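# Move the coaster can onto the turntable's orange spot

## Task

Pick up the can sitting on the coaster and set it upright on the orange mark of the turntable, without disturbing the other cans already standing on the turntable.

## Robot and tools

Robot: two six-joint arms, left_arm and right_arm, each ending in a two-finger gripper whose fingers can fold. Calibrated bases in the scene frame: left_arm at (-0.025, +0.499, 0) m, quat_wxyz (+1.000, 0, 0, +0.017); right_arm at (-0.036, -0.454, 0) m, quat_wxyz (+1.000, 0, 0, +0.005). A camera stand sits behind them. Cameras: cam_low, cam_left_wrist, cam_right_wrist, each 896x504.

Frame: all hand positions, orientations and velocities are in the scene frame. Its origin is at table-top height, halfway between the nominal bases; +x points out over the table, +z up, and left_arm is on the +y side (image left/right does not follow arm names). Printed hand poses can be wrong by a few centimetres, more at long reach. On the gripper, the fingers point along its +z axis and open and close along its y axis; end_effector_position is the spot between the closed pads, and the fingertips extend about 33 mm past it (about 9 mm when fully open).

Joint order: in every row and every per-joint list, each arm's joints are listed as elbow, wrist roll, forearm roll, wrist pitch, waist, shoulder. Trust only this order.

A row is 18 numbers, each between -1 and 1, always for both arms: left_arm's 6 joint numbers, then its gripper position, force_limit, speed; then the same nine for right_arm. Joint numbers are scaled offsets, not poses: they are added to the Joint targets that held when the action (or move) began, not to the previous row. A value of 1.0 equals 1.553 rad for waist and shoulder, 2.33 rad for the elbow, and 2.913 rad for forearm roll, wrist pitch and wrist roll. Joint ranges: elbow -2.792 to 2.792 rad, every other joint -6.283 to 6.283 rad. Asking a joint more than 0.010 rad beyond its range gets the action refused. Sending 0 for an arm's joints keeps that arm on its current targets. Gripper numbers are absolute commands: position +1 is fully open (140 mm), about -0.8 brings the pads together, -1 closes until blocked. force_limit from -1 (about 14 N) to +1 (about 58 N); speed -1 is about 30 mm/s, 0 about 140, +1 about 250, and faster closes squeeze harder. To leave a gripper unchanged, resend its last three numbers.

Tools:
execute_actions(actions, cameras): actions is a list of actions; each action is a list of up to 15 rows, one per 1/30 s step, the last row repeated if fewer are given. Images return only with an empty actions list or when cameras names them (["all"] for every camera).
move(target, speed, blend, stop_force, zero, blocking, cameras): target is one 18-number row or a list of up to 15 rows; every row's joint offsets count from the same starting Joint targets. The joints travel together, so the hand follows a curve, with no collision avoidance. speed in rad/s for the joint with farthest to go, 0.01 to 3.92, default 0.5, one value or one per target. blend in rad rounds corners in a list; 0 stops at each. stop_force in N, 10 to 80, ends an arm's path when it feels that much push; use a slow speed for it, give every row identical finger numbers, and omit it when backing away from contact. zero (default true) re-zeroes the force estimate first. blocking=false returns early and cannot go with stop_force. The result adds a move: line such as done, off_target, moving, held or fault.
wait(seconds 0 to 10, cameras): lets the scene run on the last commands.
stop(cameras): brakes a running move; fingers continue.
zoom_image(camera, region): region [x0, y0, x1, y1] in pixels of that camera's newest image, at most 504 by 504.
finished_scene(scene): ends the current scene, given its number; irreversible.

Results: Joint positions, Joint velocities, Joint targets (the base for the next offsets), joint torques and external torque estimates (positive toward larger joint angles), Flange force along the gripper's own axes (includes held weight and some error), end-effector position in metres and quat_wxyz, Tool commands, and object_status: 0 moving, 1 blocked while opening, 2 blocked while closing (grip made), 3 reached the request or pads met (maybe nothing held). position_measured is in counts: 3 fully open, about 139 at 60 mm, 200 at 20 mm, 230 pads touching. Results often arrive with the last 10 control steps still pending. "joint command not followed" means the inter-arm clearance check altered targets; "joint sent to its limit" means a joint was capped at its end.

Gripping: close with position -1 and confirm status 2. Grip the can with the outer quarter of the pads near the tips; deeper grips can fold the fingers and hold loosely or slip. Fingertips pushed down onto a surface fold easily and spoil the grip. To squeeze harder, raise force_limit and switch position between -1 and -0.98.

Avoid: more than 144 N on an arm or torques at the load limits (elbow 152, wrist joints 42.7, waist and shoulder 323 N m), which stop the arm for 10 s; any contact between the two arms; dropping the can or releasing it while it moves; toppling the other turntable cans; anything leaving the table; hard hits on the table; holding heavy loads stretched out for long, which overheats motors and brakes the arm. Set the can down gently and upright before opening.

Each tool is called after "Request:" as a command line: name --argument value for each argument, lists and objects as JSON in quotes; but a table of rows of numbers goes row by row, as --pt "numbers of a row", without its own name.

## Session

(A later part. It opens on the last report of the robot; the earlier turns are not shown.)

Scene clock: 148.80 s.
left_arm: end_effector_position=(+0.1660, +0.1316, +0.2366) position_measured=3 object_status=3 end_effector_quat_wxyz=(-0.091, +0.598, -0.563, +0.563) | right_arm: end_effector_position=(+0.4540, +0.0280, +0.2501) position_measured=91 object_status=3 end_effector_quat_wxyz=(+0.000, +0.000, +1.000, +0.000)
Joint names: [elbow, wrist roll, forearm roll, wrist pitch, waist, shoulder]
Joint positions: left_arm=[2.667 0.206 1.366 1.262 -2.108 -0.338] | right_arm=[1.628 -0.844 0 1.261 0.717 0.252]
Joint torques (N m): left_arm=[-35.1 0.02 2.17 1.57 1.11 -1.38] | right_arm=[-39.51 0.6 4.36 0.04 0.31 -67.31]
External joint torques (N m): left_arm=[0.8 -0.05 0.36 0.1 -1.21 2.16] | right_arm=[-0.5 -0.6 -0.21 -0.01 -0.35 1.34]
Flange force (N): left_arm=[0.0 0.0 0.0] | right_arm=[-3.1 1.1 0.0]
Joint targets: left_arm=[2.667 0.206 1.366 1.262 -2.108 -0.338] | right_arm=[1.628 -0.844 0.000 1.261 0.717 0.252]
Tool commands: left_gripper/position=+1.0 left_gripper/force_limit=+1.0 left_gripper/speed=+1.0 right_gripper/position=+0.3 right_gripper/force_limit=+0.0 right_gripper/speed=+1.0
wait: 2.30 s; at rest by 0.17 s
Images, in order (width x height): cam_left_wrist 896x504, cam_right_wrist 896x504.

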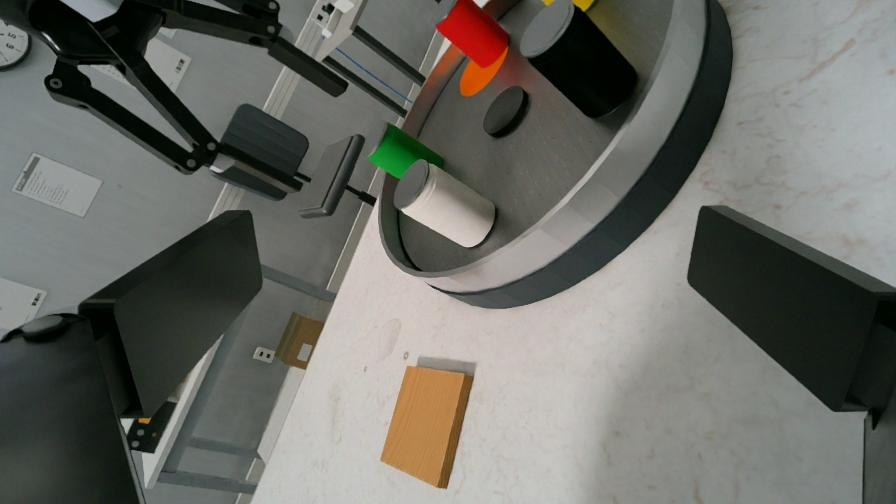

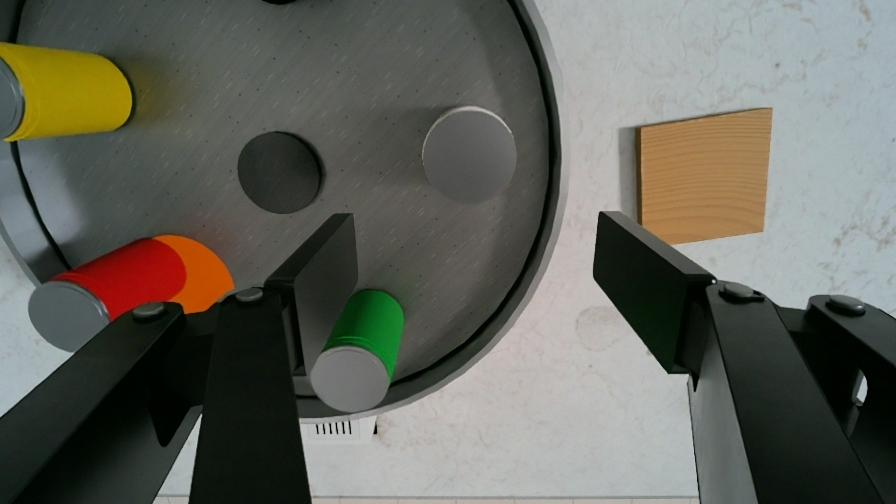

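Request:
move --target '[0,0,0,0,0,0,1,1,1, 0.04758,0,0,-0.05958,0,0.04037,0.048,0,0]' --speed 0.3 --cameras '["cam_right_wrist"]'

Request:
wait --seconds 0.4 --cameras '["cam_right_wrist"]'

Request:
zoom_image --camera "cam_right_wrist" --region '[250, 0, 650, 350]'

Request:
wait --seconds 0.4 --cameras '["cam_right_wrist"]'

Request:
zoom_image --camera "cam_right_wrist" --region '[250, 0, 650, 350]'

Request:
wait --seconds 0.4 --cameras '["cam_right_wrist"]'

Request:
zoom_image --camera "cam_right_wrist" --region '[250, 0, 650, 350]'

Scene clock: 154.10 s.
left_arm: end_effector_position=(+0.1660, +0.1316, +0.2366) position_measured=3 object_status=3 end_effector_quat_wxyz=(-0.091, +0.598, -0.563, +0.563) | right_arm: end_effector_position=(+0.4539, +0.0280, +0.1500) position_measured=123 object_status=3 end_effector_quat_wxyz=(+0.000, +0.000, +1.000, +0.000)
Joint names: [elbow, wrist roll, forearm roll, wrist pitch, waist, shoulder]
Joint positions: left_arm=[2.667 0.206 1.366 1.262 -2.108 -0.338] | right_arm=[1.739 -0.844 0 1.088 0.717 0.315]
Joint torques (N m): left_arm=[-35.23 -0.05 2.14 1.44 1.1 -1.99] | right_arm=[-37.09 0.57 4.07 -0.03 0.47 -71.21]
External joint torques (N m): left_arm=[0.95 0.02 0.4 0.23 -1.2 2.97] | right_arm=[-0.26 -0.57 -0.2 0.06 -0.55 1.53]
Flange force (N): left_arm=[0.0 0.0 0.0] | right_arm=[-3.1 0.7 0.8]
Joint targets: left_arm=[2.667 0.206 1.366 1.262 -2.108 -0.338] | right_arm=[1.739 -0.844 0.000 1.088 0.717 0.315]
move: done
Images, in order (width x height): cam_right_wrist 896x504.

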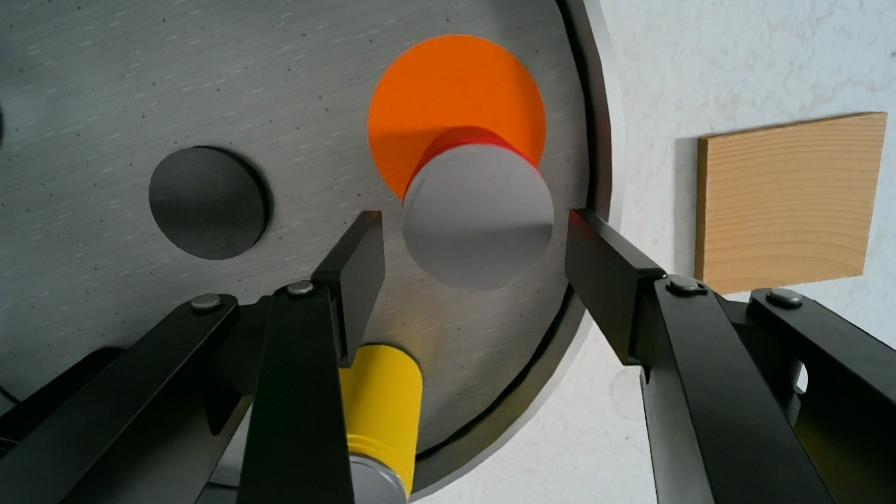

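Scene clock: 154.50 s.
left_arm: end_effector_position=(+0.1660, +0.1316, +0.2366) position_measured=3 object_status=3 end_effector_quat_wxyz=(-0.091, +0.598, -0.563, +0.563) | right_arm: end_effector_position=(+0.4539, +0.0280, +0.1499) position_measured=123 object_status=3 end_effector_quat_wxyz=(+0.000, +0.000, +1.000, +0.000)
Joint names: [elbow, wrist roll, forearm roll, wrist pitch, waist, shoulder]
Joint positions: left_arm=[2.667 0.206 1.366 1.262 -2.108 -0.338] | right_arm=[1.739 -0.844 0 1.088 0.717 0.315]
Joint torques (N m): left_arm=[-35.18 0.01 2.19 1.47 1.21 -0.94] | right_arm=[-36.73 0.6 4.07 0.04 0.42 -71.13]
External joint torques (N m): left_arm=[0.94 -0.05 0.33 0.21 -1.27 1.78] | right_arm=[-0.57 -0.6 -0.21 -0.01 -0.44 1.68]
Flange force (N): left_arm=[0.0 0.0 0.0] | right_arm=[-3.6 1.4 0.8]
Joint targets: left_arm=[2.667 0.206 1.366 1.262 -2.108 -0.338] | right_arm=[1.739 -0.844 0.000 1.088 0.717 0.315]
Tool commands: left_gripper/position=+1.0 left_gripper/force_limit=+1.0 left_gripper/speed=+1.0 right_gripper/position=+0.048 right_gripper/force_limit=+0.0 right_gripper/speed=+0.0
wait: 0.40 s; at rest by 0.17 s
Images, in order (width x height): cam_right_wrist 896x504.

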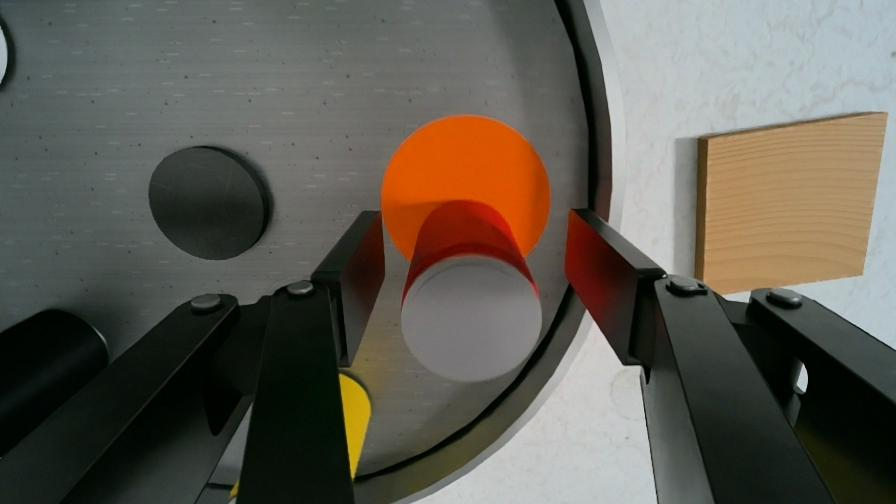

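Scaled by 1.260 from the camera's 896x504 image, which has a finer 1280x720 frame.

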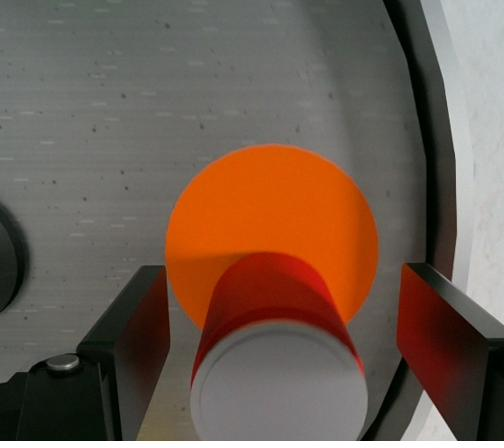

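Scene clock: 154.90 s.
left_arm: end_effector_position=(+0.1660, +0.1316, +0.2366) position_measured=3 object_status=3 end_effector_quat_wxyz=(-0.091, +0.598, -0.563, +0.563) | right_arm: end_effector_position=(+0.4539, +0.0280, +0.1499) position_measured=123 object_status=3 end_effector_quat_wxyz=(+0.000, +0.000, +1.000, +0.000)
Joint names: [elbow, wrist roll, forearm roll, wrist pitch, waist, shoulder]
Joint positions: left_arm=[2.667 0.206 1.366 1.262 -2.108 -0.338] | right_arm=[1.739 -0.844 0 1.088 0.717 0.315]
Joint torques (N m): left_arm=[-35.11 0 2.24 1.53 1.01 -1.96] | right_arm=[-36.72 0.57 4.06 0.03 0.32 -70.85]
External joint torques (N m): left_arm=[0.84 -0.04 0.28 0.15 -0.98 2.51] | right_arm=[-0.54 -0.57 -0.21 -0.01 -0.41 1.44]
Flange force (N): left_arm=[0.0 0.0 0.0] | right_arm=[-3.2 1.2 0.6]
Joint targets: left_arm=[2.667 0.206 1.366 1.262 -2.108 -0.338] | right_arm=[1.739 -0.844 0.000 1.088 0.717 0.315]
Tool commands: left_gripper/position=+1.0 left_gripper/force_limit=+1.0 left_gripper/speed=+1.0 right_gripper/position=+0.048 right_gripper/force_limit=+0.0 right_gripper/speed=+0.0
wait: 0.40 s; at rest by 0.17 s
Images, in order (width x height): cam_right_wrist 896x504.

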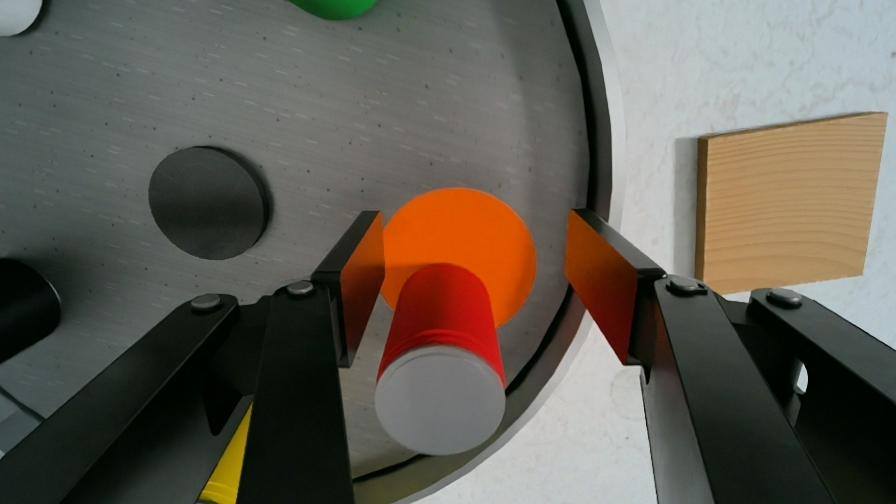

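Scaled by 1.260 from the camera's 896x504 image, which has a finer 1280x720 frame.

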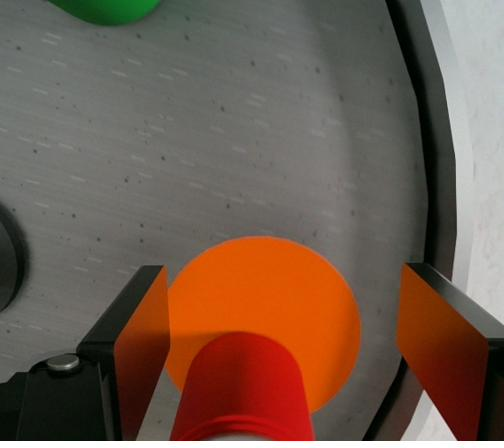

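Scene clock: 155.30 s.
left_arm: end_effector_position=(+0.1660, +0.1316, +0.2366) position_measured=3 object_status=3 end_effector_quat_wxyz=(-0.091, +0.598, -0.563, +0.563) | right_arm: end_effector_position=(+0.4539, +0.0280, +0.1499) position_measured=123 object_status=3 end_effector_quat_wxyz=(+0.000, +0.000, +1.000, +0.000)
Joint names: [elbow, wrist roll, forearm roll, wrist pitch, waist, shoulder]
Joint positions: left_arm=[2.667 0.206 1.366 1.262 -2.108 -0.338] | right_arm=[1.739 -0.844 0 1.088 0.717 0.315]
Joint torques (N m): left_arm=[-34.94 -0.01 2.23 1.41 1.72 -1.84] | right_arm=[-36.64 0.59 4.06 0.03 0.37 -70.73]
External joint torques (N m): left_arm=[0.65 -0.03 0.3 0.26 -1.84 2.65] | right_arm=[-0.59 -0.59 -0.2 0 -0.31 1.21]
Flange force (N): left_arm=[0.0 0.0 0.0] | right_arm=[-3.0 1.1 0.3]
Joint targets: left_arm=[2.667 0.206 1.366 1.262 -2.108 -0.338] | right_arm=[1.739 -0.844 0.000 1.088 0.717 0.315]
Tool commands: left_gripper/position=+1.0 left_gripper/force_limit=+1.0 left_gripper/speed=+1.0 right_gripper/position=+0.048 right_gripper/force_limit=+0.0 right_gripper/speed=+0.0
wait: 0.40 s; at rest by 0.17 s
Images, in order (width x height): cam_right_wrist 896x504.

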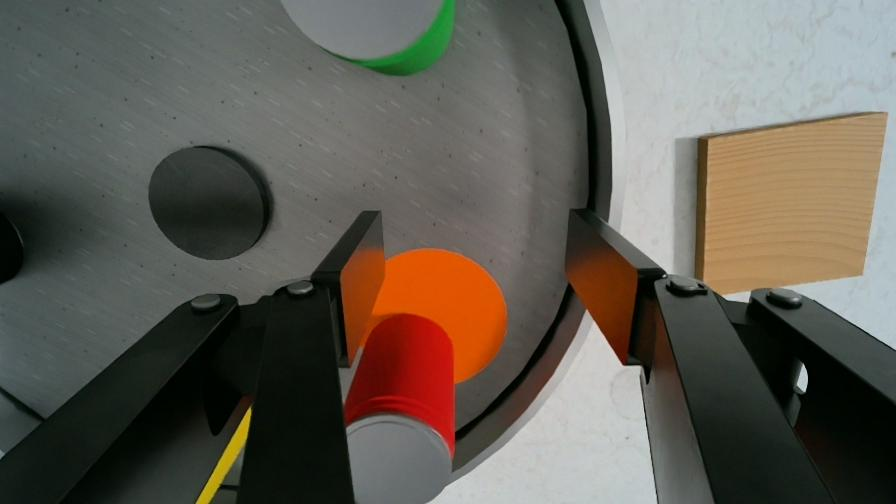

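Scaled by 1.260 from the camera's 896x504 image, which has a finer 1280x720 frame.

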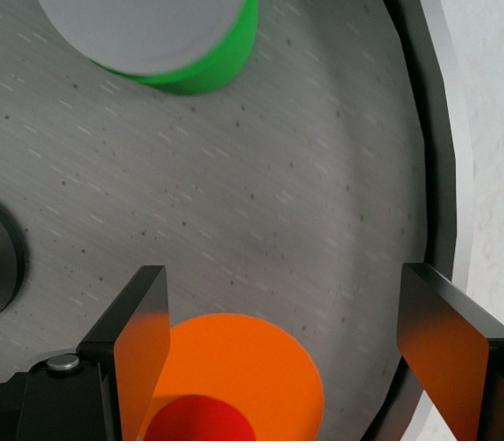

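Request:
wait --seconds 0

Scene clock: 157.93 s.
left_arm: end_effector_position=(+0.1660, +0.1316, +0.2366) position_measured=3 object_status=3 end_effector_quat_wxyz=(-0.091, +0.598, -0.563, +0.563) | right_arm: end_effector_position=(+0.4539, +0.0280, +0.1499) position_measured=123 object_status=3 end_effector_quat_wxyz=(+0.000, +0.000, +1.000, +0.000)
Joint names: [elbow, wrist roll, forearm roll, wrist pitch, waist, shoulder]
Joint positions: left_arm=[2.667 0.206 1.366 1.262 -2.108 -0.338] | right_arm=[1.739 -0.844 0 1.088 0.717 0.315]
Joint torques (N m): left_arm=[-34.85 0 2.17 1.45 1.13 -1.49] | right_arm=[-36.57 0.58 4.05 0.07 0.3 -71.05]
External joint torques (N m): left_arm=[0.59 -0.04 0.35 0.23 -1.19 2.14] | right_arm=[-0.95 -0.58 -0.16 -0.05 -0.32 1.44]
Flange force (N): left_arm=[0.0 0.0 0.0] | right_arm=[-3.7 1.8 0.3]
Joint targets: left_arm=[2.667 0.206 1.366 1.262 -2.108 -0.338] | right_arm=[1.739 -0.844 0.000 1.088 0.717 0.315]
Tool commands: left_gripper/position=+1.0 left_gripper/force_limit=+1.0 left_gripper/speed=+1.0 right_gripper/position=+0.048 right_gripper/force_limit=+0.0 right_gripper/speed=+0.0

Request:
wait --seconds 4.39

Request:
execute_actions --actions '[[[0,0,0,0,0,0,1,1,1, 0,0,0,0,0,0,-1,0,-0.62]]]'

Request:
execute_actions --actions '[[[0,0,0,0,0,0,1,1,1, 0,0,0,0,0,0,0.3,0,1]]]' --cameras '["cam_right_wrist"]'

Request:
wait --seconds 0.4 --cameras '["cam_right_wrist"]'

Request:
zoom_image --camera "cam_right_wrist" --region '[250, 0, 650, 400]'

Request:
wait --seconds 0.3 --cameras '["cam_right_wrist","cam_left_wrist"]'

Request:
zoom_image --camera "cam_right_wrist" --region '[250, 100, 650, 500]'

Scene clock: 163.20 s.
left_arm: end_effector_position=(+0.1660, +0.1316, +0.2366) position_measured=3 object_status=3 end_effector_quat_wxyz=(-0.091, +0.598, -0.563, +0.563) | right_arm: end_effector_position=(+0.4539, +0.0280, +0.1499) position_measured=123 object_status=3 end_effector_quat_wxyz=(+0.000, +0.000, +1.000, +0.000)
Joint names: [elbow, wrist roll, forearm roll, wrist pitch, waist, shoulder]
Joint positions: left_arm=[2.667 0.206 1.366 1.262 -2.108 -0.338] | right_arm=[1.739 -0.844 0 1.088 0.717 0.315]
Joint torques (N m): left_arm=[-34.85 0.02 2.17 1.48 0.68 -1.3] | right_arm=[-36.78 0.57 4.07 0.04 0.45 -70.95]
External joint torques (N m): left_arm=[0.65 -0.05 0.35 0.2 -0.69 1.99] | right_arm=[-0.6 -0.57 -0.19 -0.01 -0.33 1.31]
Flange force (N): left_arm=[0.0 0.0 0.0] | right_arm=[-3.1 1.2 0.4]
Joint targets: left_arm=[2.667 0.206 1.366 1.262 -2.108 -0.338] | right_arm=[1.739 -0.844 0.000 1.088 0.717 0.315]
Tool commands: left_gripper/position=+1.0 left_gripper/force_limit=+1.0 left_gripper/speed=+1.0 right_gripper/position=+0.048 right_gripper/force_limit=+0.0 right_gripper/speed=+0.0
wait: 4.40 s; at rest from the start

Scene clock: 163.37 s.
left_arm: end_effector_position=(+0.1660, +0.1316, +0.2366) position_measured=3 object_status=3 end_effector_quat_wxyz=(-0.091, +0.598, -0.563, +0.563) | right_arm: end_effector_position=(+0.4539, +0.0280, +0.1499) position_measured=132 object_status=0 end_effector_quat_wxyz=(+0.000, +0.000, +1.000, +0.000)
Joint names: [elbow, wrist roll, forearm roll, wrist pitch, waist, shoulder]
Joint positions: left_arm=[2.667 0.206 1.366 1.262 -2.108 -0.338] | right_arm=[1.739 -0.844 0 1.088 0.717 0.315]
Joint torques (N m): left_arm=[-34.96 -0.03 2.11 1.54 1.25 -1.87] | right_arm=[-36.63 0.54 4.06 0.06 0.39 -70.91]
External joint torques (N m): left_arm=[0.73 -0.01 0.41 0.14 -1.25 2.52] | right_arm=[-0.7 -0.54 -0.2 -0.03 -0.47 1.33]
Flange force (N): left_arm=[0.0 0.0 0.0] | right_arm=[-3.3 1.2 0.4]
Joint targets: left_arm=[2.667 0.206 1.366 1.262 -2.108 -0.338] | right_arm=[1.739 -0.844 0.000 1.088 0.717 0.315]
Kept back: 10 steps.
Step readings (joint positions of left_arm | right_arm):
0: [2.667 0.206 1.366 1.262 -2.108 -0.338] | [1.739 -0.844 0.000 1.088 0.717 0.315]
1: [2.667 0.206 1.366 1.262 -2.108 -0.338] | [1.739 -0.844 0.000 1.088 0.717 0.315]
2: [2.667 0.206 1.366 1.262 -2.108 -0.338] | [1.739 -0.844 0.000 1.088 0.717 0.315]
4: [2.667 0.206 1.366 1.262 -2.108 -0.338] | [1.739 -0.844 0.000 1.088 0.717 0.315]

Scene clock: 163.87 s.
left_arm: end_effector_position=(+0.1660, +0.1316, +0.2366) position_measured=3 object_status=3 end_effector_quat_wxyz=(-0.091, +0.598, -0.563, +0.563) | right_arm: end_effector_position=(+0.4539, +0.0280, +0.1498) position_measured=124 object_status=0 end_effector_quat_wxyz=(+0.000, +0.000, +1.000, +0.000)
Joint names: [elbow, wrist roll, forearm roll, wrist pitch, waist, shoulder]
Joint positions: left_arm=[2.667 0.206 1.366 1.262 -2.108 -0.338] | right_arm=[1.739 -0.844 0 1.088 0.717 0.315]
Joint torques (N m): left_arm=[-34.65 -0.11 2.19 1.55 0.68 -1.14] | right_arm=[-36.7 0.57 4.06 0.03 0.49 -70.49]
External joint torques (N m): left_arm=[0.38 0.08 0.34 0.12 -0.76 2] | right_arm=[-0.89 -0.57 -0.17 -0.01 -0.56 0.66]
Flange force (N): left_arm=[0.0 0.0 0.0] | right_arm=[-3.0 0.7 -0.3]
Joint targets: left_arm=[2.667 0.206 1.366 1.262 -2.108 -0.338] | right_arm=[1.739 -0.844 0.000 1.088 0.717 0.315]
Kept back: 10 steps.
Step readings (joint positions of left_arm | right_arm):
0: [2.667 0.206 1.366 1.262 -2.108 -0.338] | [1.739 -0.844 0.000 1.088 0.717 0.315]
1: [2.667 0.206 1.366 1.262 -2.108 -0.338] | [1.739 -0.844 0.000 1.088 0.717 0.315]
2: [2.667 0.206 1.366 1.262 -2.108 -0.338] | [1.739 -0.844 0.000 1.088 0.717 0.315]
4: [2.667 0.206 1.366 1.262 -2.108 -0.338] | [1.739 -0.844 0.000 1.088 0.717 0.315]
Images, in order (width x height): cam_right_wrist 896x504.

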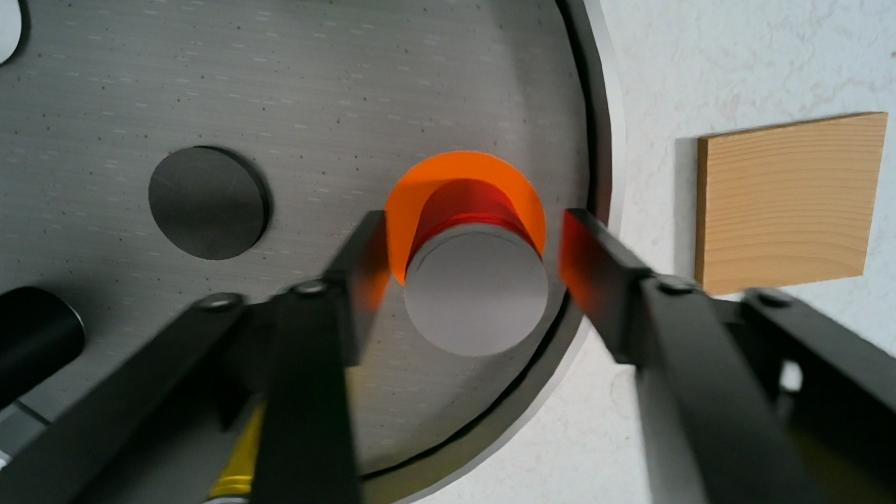

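Scene clock: 164.60 s.
left_arm: end_effector_position=(+0.1660, +0.1316, +0.2366) position_measured=3 object_status=3 end_effector_quat_wxyz=(-0.091, +0.598, -0.563, +0.563) | right_arm: end_effector_position=(+0.4539, +0.0280, +0.1498) position_measured=91 object_status=3 end_effector_quat_wxyz=(+0.000, +0.000, +1.000, +0.000)
Joint names: [elbow, wrist roll, forearm roll, wrist pitch, waist, shoulder]
Joint positions: left_arm=[2.667 0.206 1.366 1.262 -2.108 -0.338] | right_arm=[1.739 -0.844 0 1.088 0.717 0.315]
Joint torques (N m): left_arm=[-35.02 0 2.2 1.53 1.2 -1.47] | right_arm=[-36.7 0.57 4.07 0.06 0.32 -70.9]
External joint torques (N m): left_arm=[0.77 -0.04 0.31 0.15 -1.15 2.16] | right_arm=[-0.65 -0.57 -0.21 -0.03 -0.3 1.37]
Flange force (N): left_arm=[0.0 0.0 0.0] | right_arm=[-3.2 1.4 0.5]
Joint targets: left_arm=[2.667 0.206 1.366 1.262 -2.108 -0.338] | right_arm=[1.739 -0.844 0.000 1.088 0.717 0.315]
Tool commands: left_gripper/position=+1.0 left_gripper/force_limit=+1.0 left_gripper/speed=+1.0 right_gripper/position=+0.3 right_gripper/force_limit=+0.0 right_gripper/speed=+1.0
wait: 0.40 s; at rest from the start
Images, in order (width x height): cam_right_wrist 896x504.

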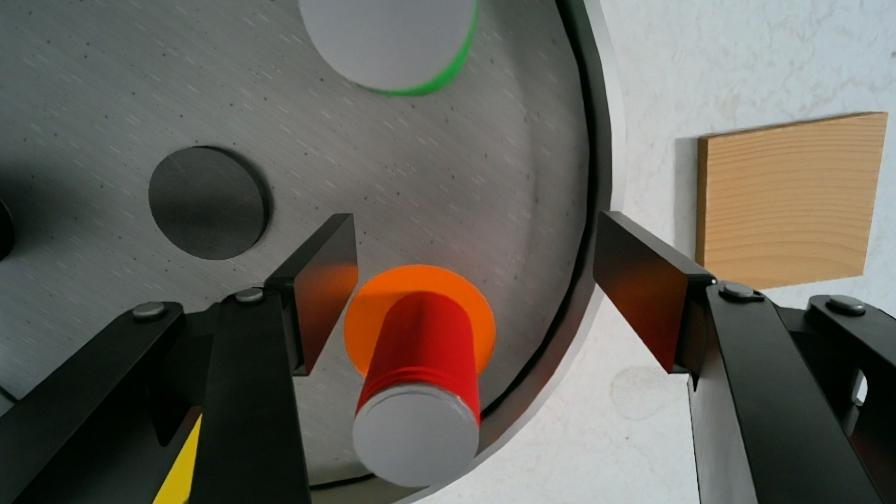

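Scaled by 1.260 from the camera's 896x504 image, which has a finer 1280x720 frame.

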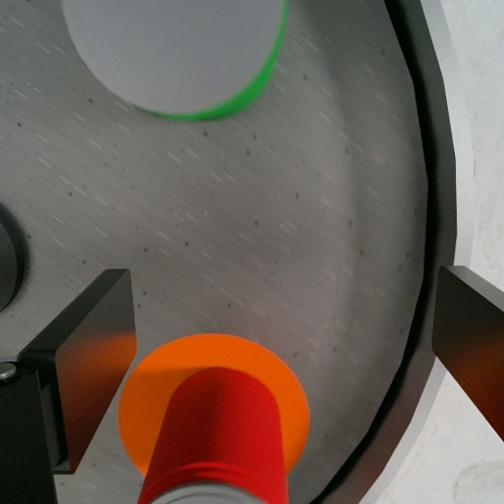

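Scene clock: 164.90 s.
left_arm: end_effector_position=(+0.1660, +0.1316, +0.2366) position_measured=3 object_status=3 end_effector_quat_wxyz=(-0.091, +0.598, -0.563, +0.563) | right_arm: end_effector_position=(+0.4539, +0.0280, +0.1498) position_measured=91 object_status=3 end_effector_quat_wxyz=(+0.000, +0.000, +1.000, +0.000)
Joint names: [elbow, wrist roll, forearm roll, wrist pitch, waist, shoulder]
Joint positions: left_arm=[2.667 0.206 1.366 1.262 -2.108 -0.338] | right_arm=[1.739 -0.844 0 1.088 0.717 0.315]
Joint torques (N m): left_arm=[-35.15 -0.18 2.23 1.5 0.77 -2] | right_arm=[-36.65 0.57 4.1 0.03 0.41 -70.64]
External joint torques (N m): left_arm=[0.89 0.14 0.29 0.18 -0.85 2.94] | right_arm=[-0.5 -0.57 -0.25 0.01 -0.36 1.24]
Flange force (N): left_arm=[0.0 0.0 0.0] | right_arm=[-2.9 1.0 0.4]
Joint targets: left_arm=[2.667 0.206 1.366 1.262 -2.108 -0.338] | right_arm=[1.739 -0.844 0.000 1.088 0.717 0.315]
Tool commands: left_gripper/position=+1.0 left_gripper/force_limit=+1.0 left_gripper/speed=+1.0 right_gripper/position=+0.3 right_gripper/force_limit=+0.0 right_gripper/speed=+1.0
wait: 0.30 s; at rest by 0.17 s
Images, in order (width x height): cam_left_wrist 896x504, cam_right_wrist 896x504.

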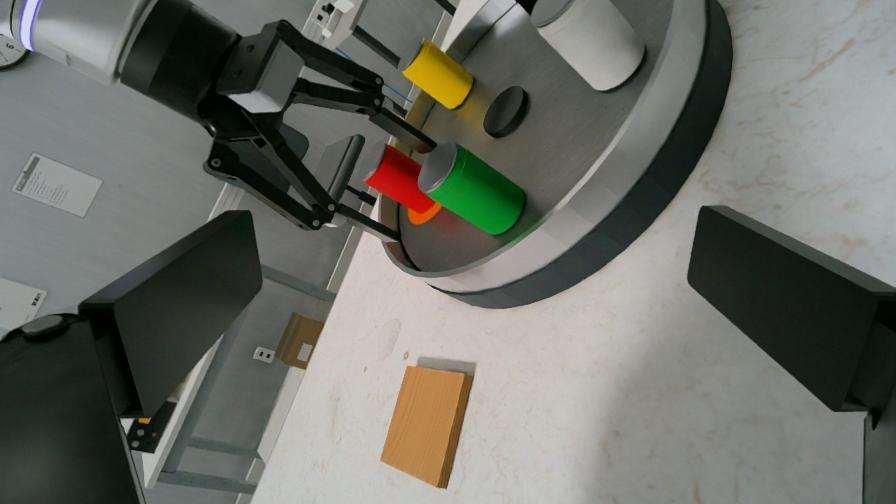

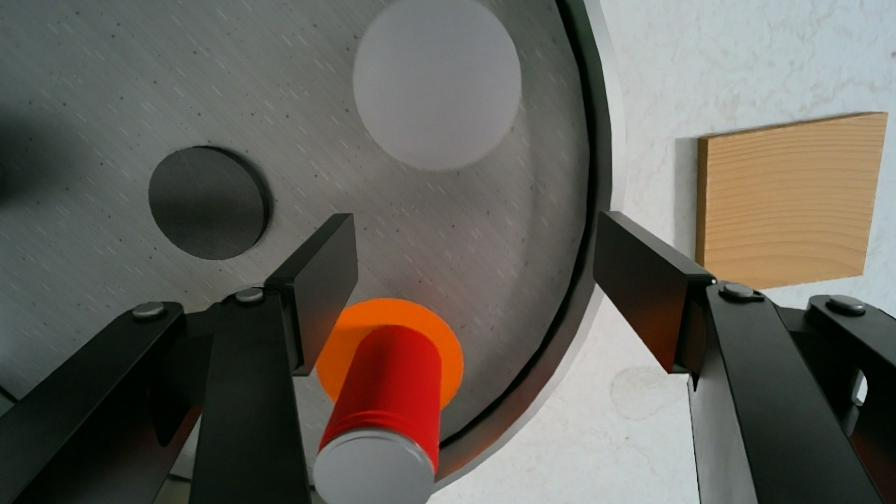

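Scaled by 1.260 from the camera's 896x504 image, which has a finer 1280x720 frame.

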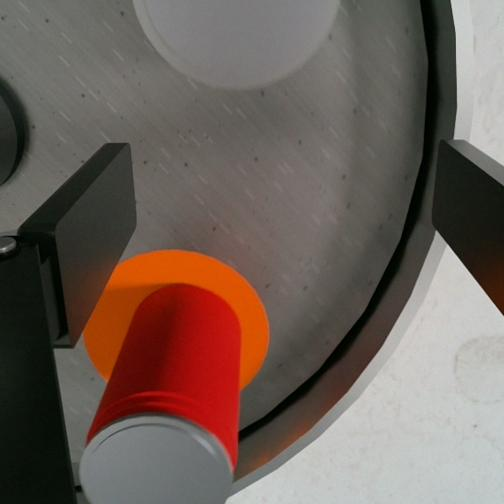

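Request:
move --target '[0,0,0,0,0,0,1,1,1, -0.04758,0,0,0.05958,0,-0.04037,0.3,0,1]' --speed 0.3 --cameras '["cam_right_wrist","cam_left_wrist"]'

Scene clock: 166.67 s.
left_arm: end_effector_position=(+0.1660, +0.1316, +0.2366) position_measured=3 object_status=3 end_effector_quat_wxyz=(-0.091, +0.598, -0.563, +0.563) | right_arm: end_effector_position=(+0.4540, +0.0280, +0.2500) position_measured=91 object_status=3 end_effector_quat_wxyz=(+0.000, +0.000, +1.000, +0.000)
Joint names: [elbow, wrist roll, forearm roll, wrist pitch, waist, shoulder]
Joint positions: left_arm=[2.667 0.206 1.366 1.262 -2.108 -0.338] | right_arm=[1.629 -0.844 0 1.261 0.717 0.252]
Joint torques (N m): left_arm=[-34.89 0.02 2.26 1.58 1.09 -1.44] | right_arm=[-40 0.59 4.35 0.06 0.6 -66.52]
External joint torques (N m): left_arm=[0.65 -0.06 0.26 0.1 -1 2.01] | right_arm=[-0.19 -0.58 -0.19 -0.04 -0.68 0.41]
Flange force (N): left_arm=[0.0 0.0 0.0] | right_arm=[-1.9 -0.7 0.0]
Joint targets: left_arm=[2.667 0.206 1.366 1.262 -2.108 -0.338] | right_arm=[1.628 -0.844 0.000 1.261 0.717 0.252]
move: done
Images, in order (width x height): cam_left_wrist 896x504, cam_right_wrist 896x504.

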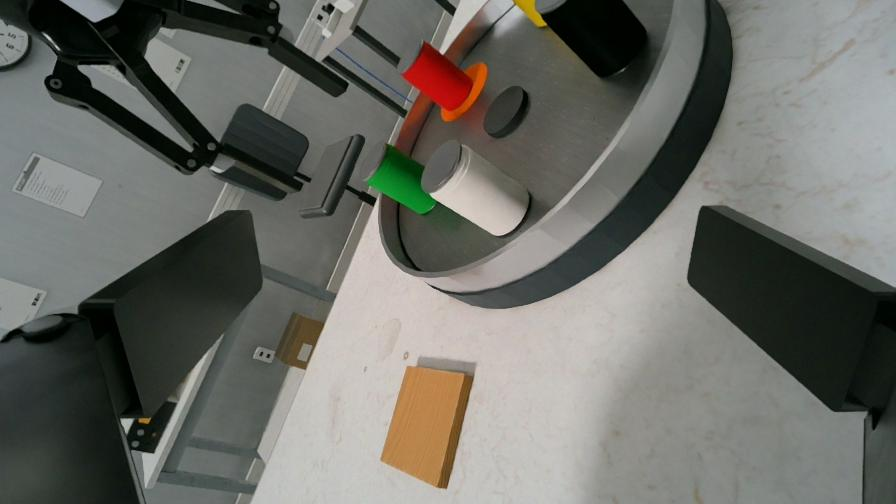

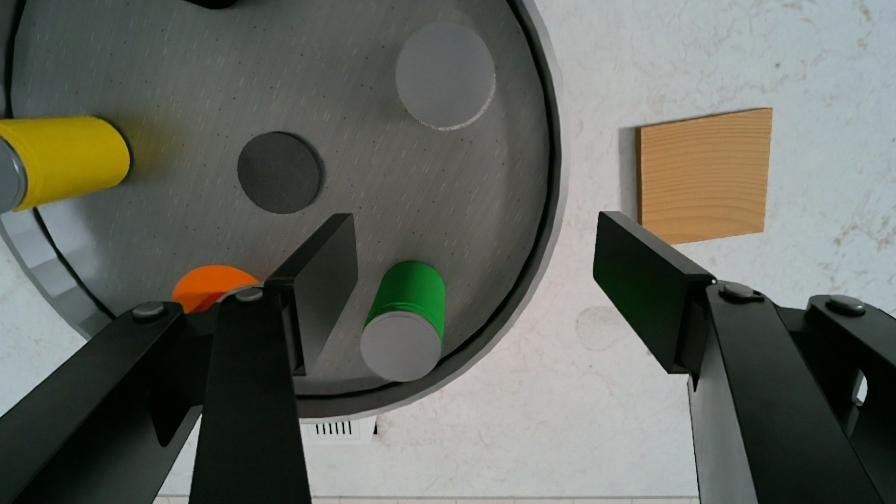

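Request:
finished_scene --scene 1

The scene is finished: the task was done.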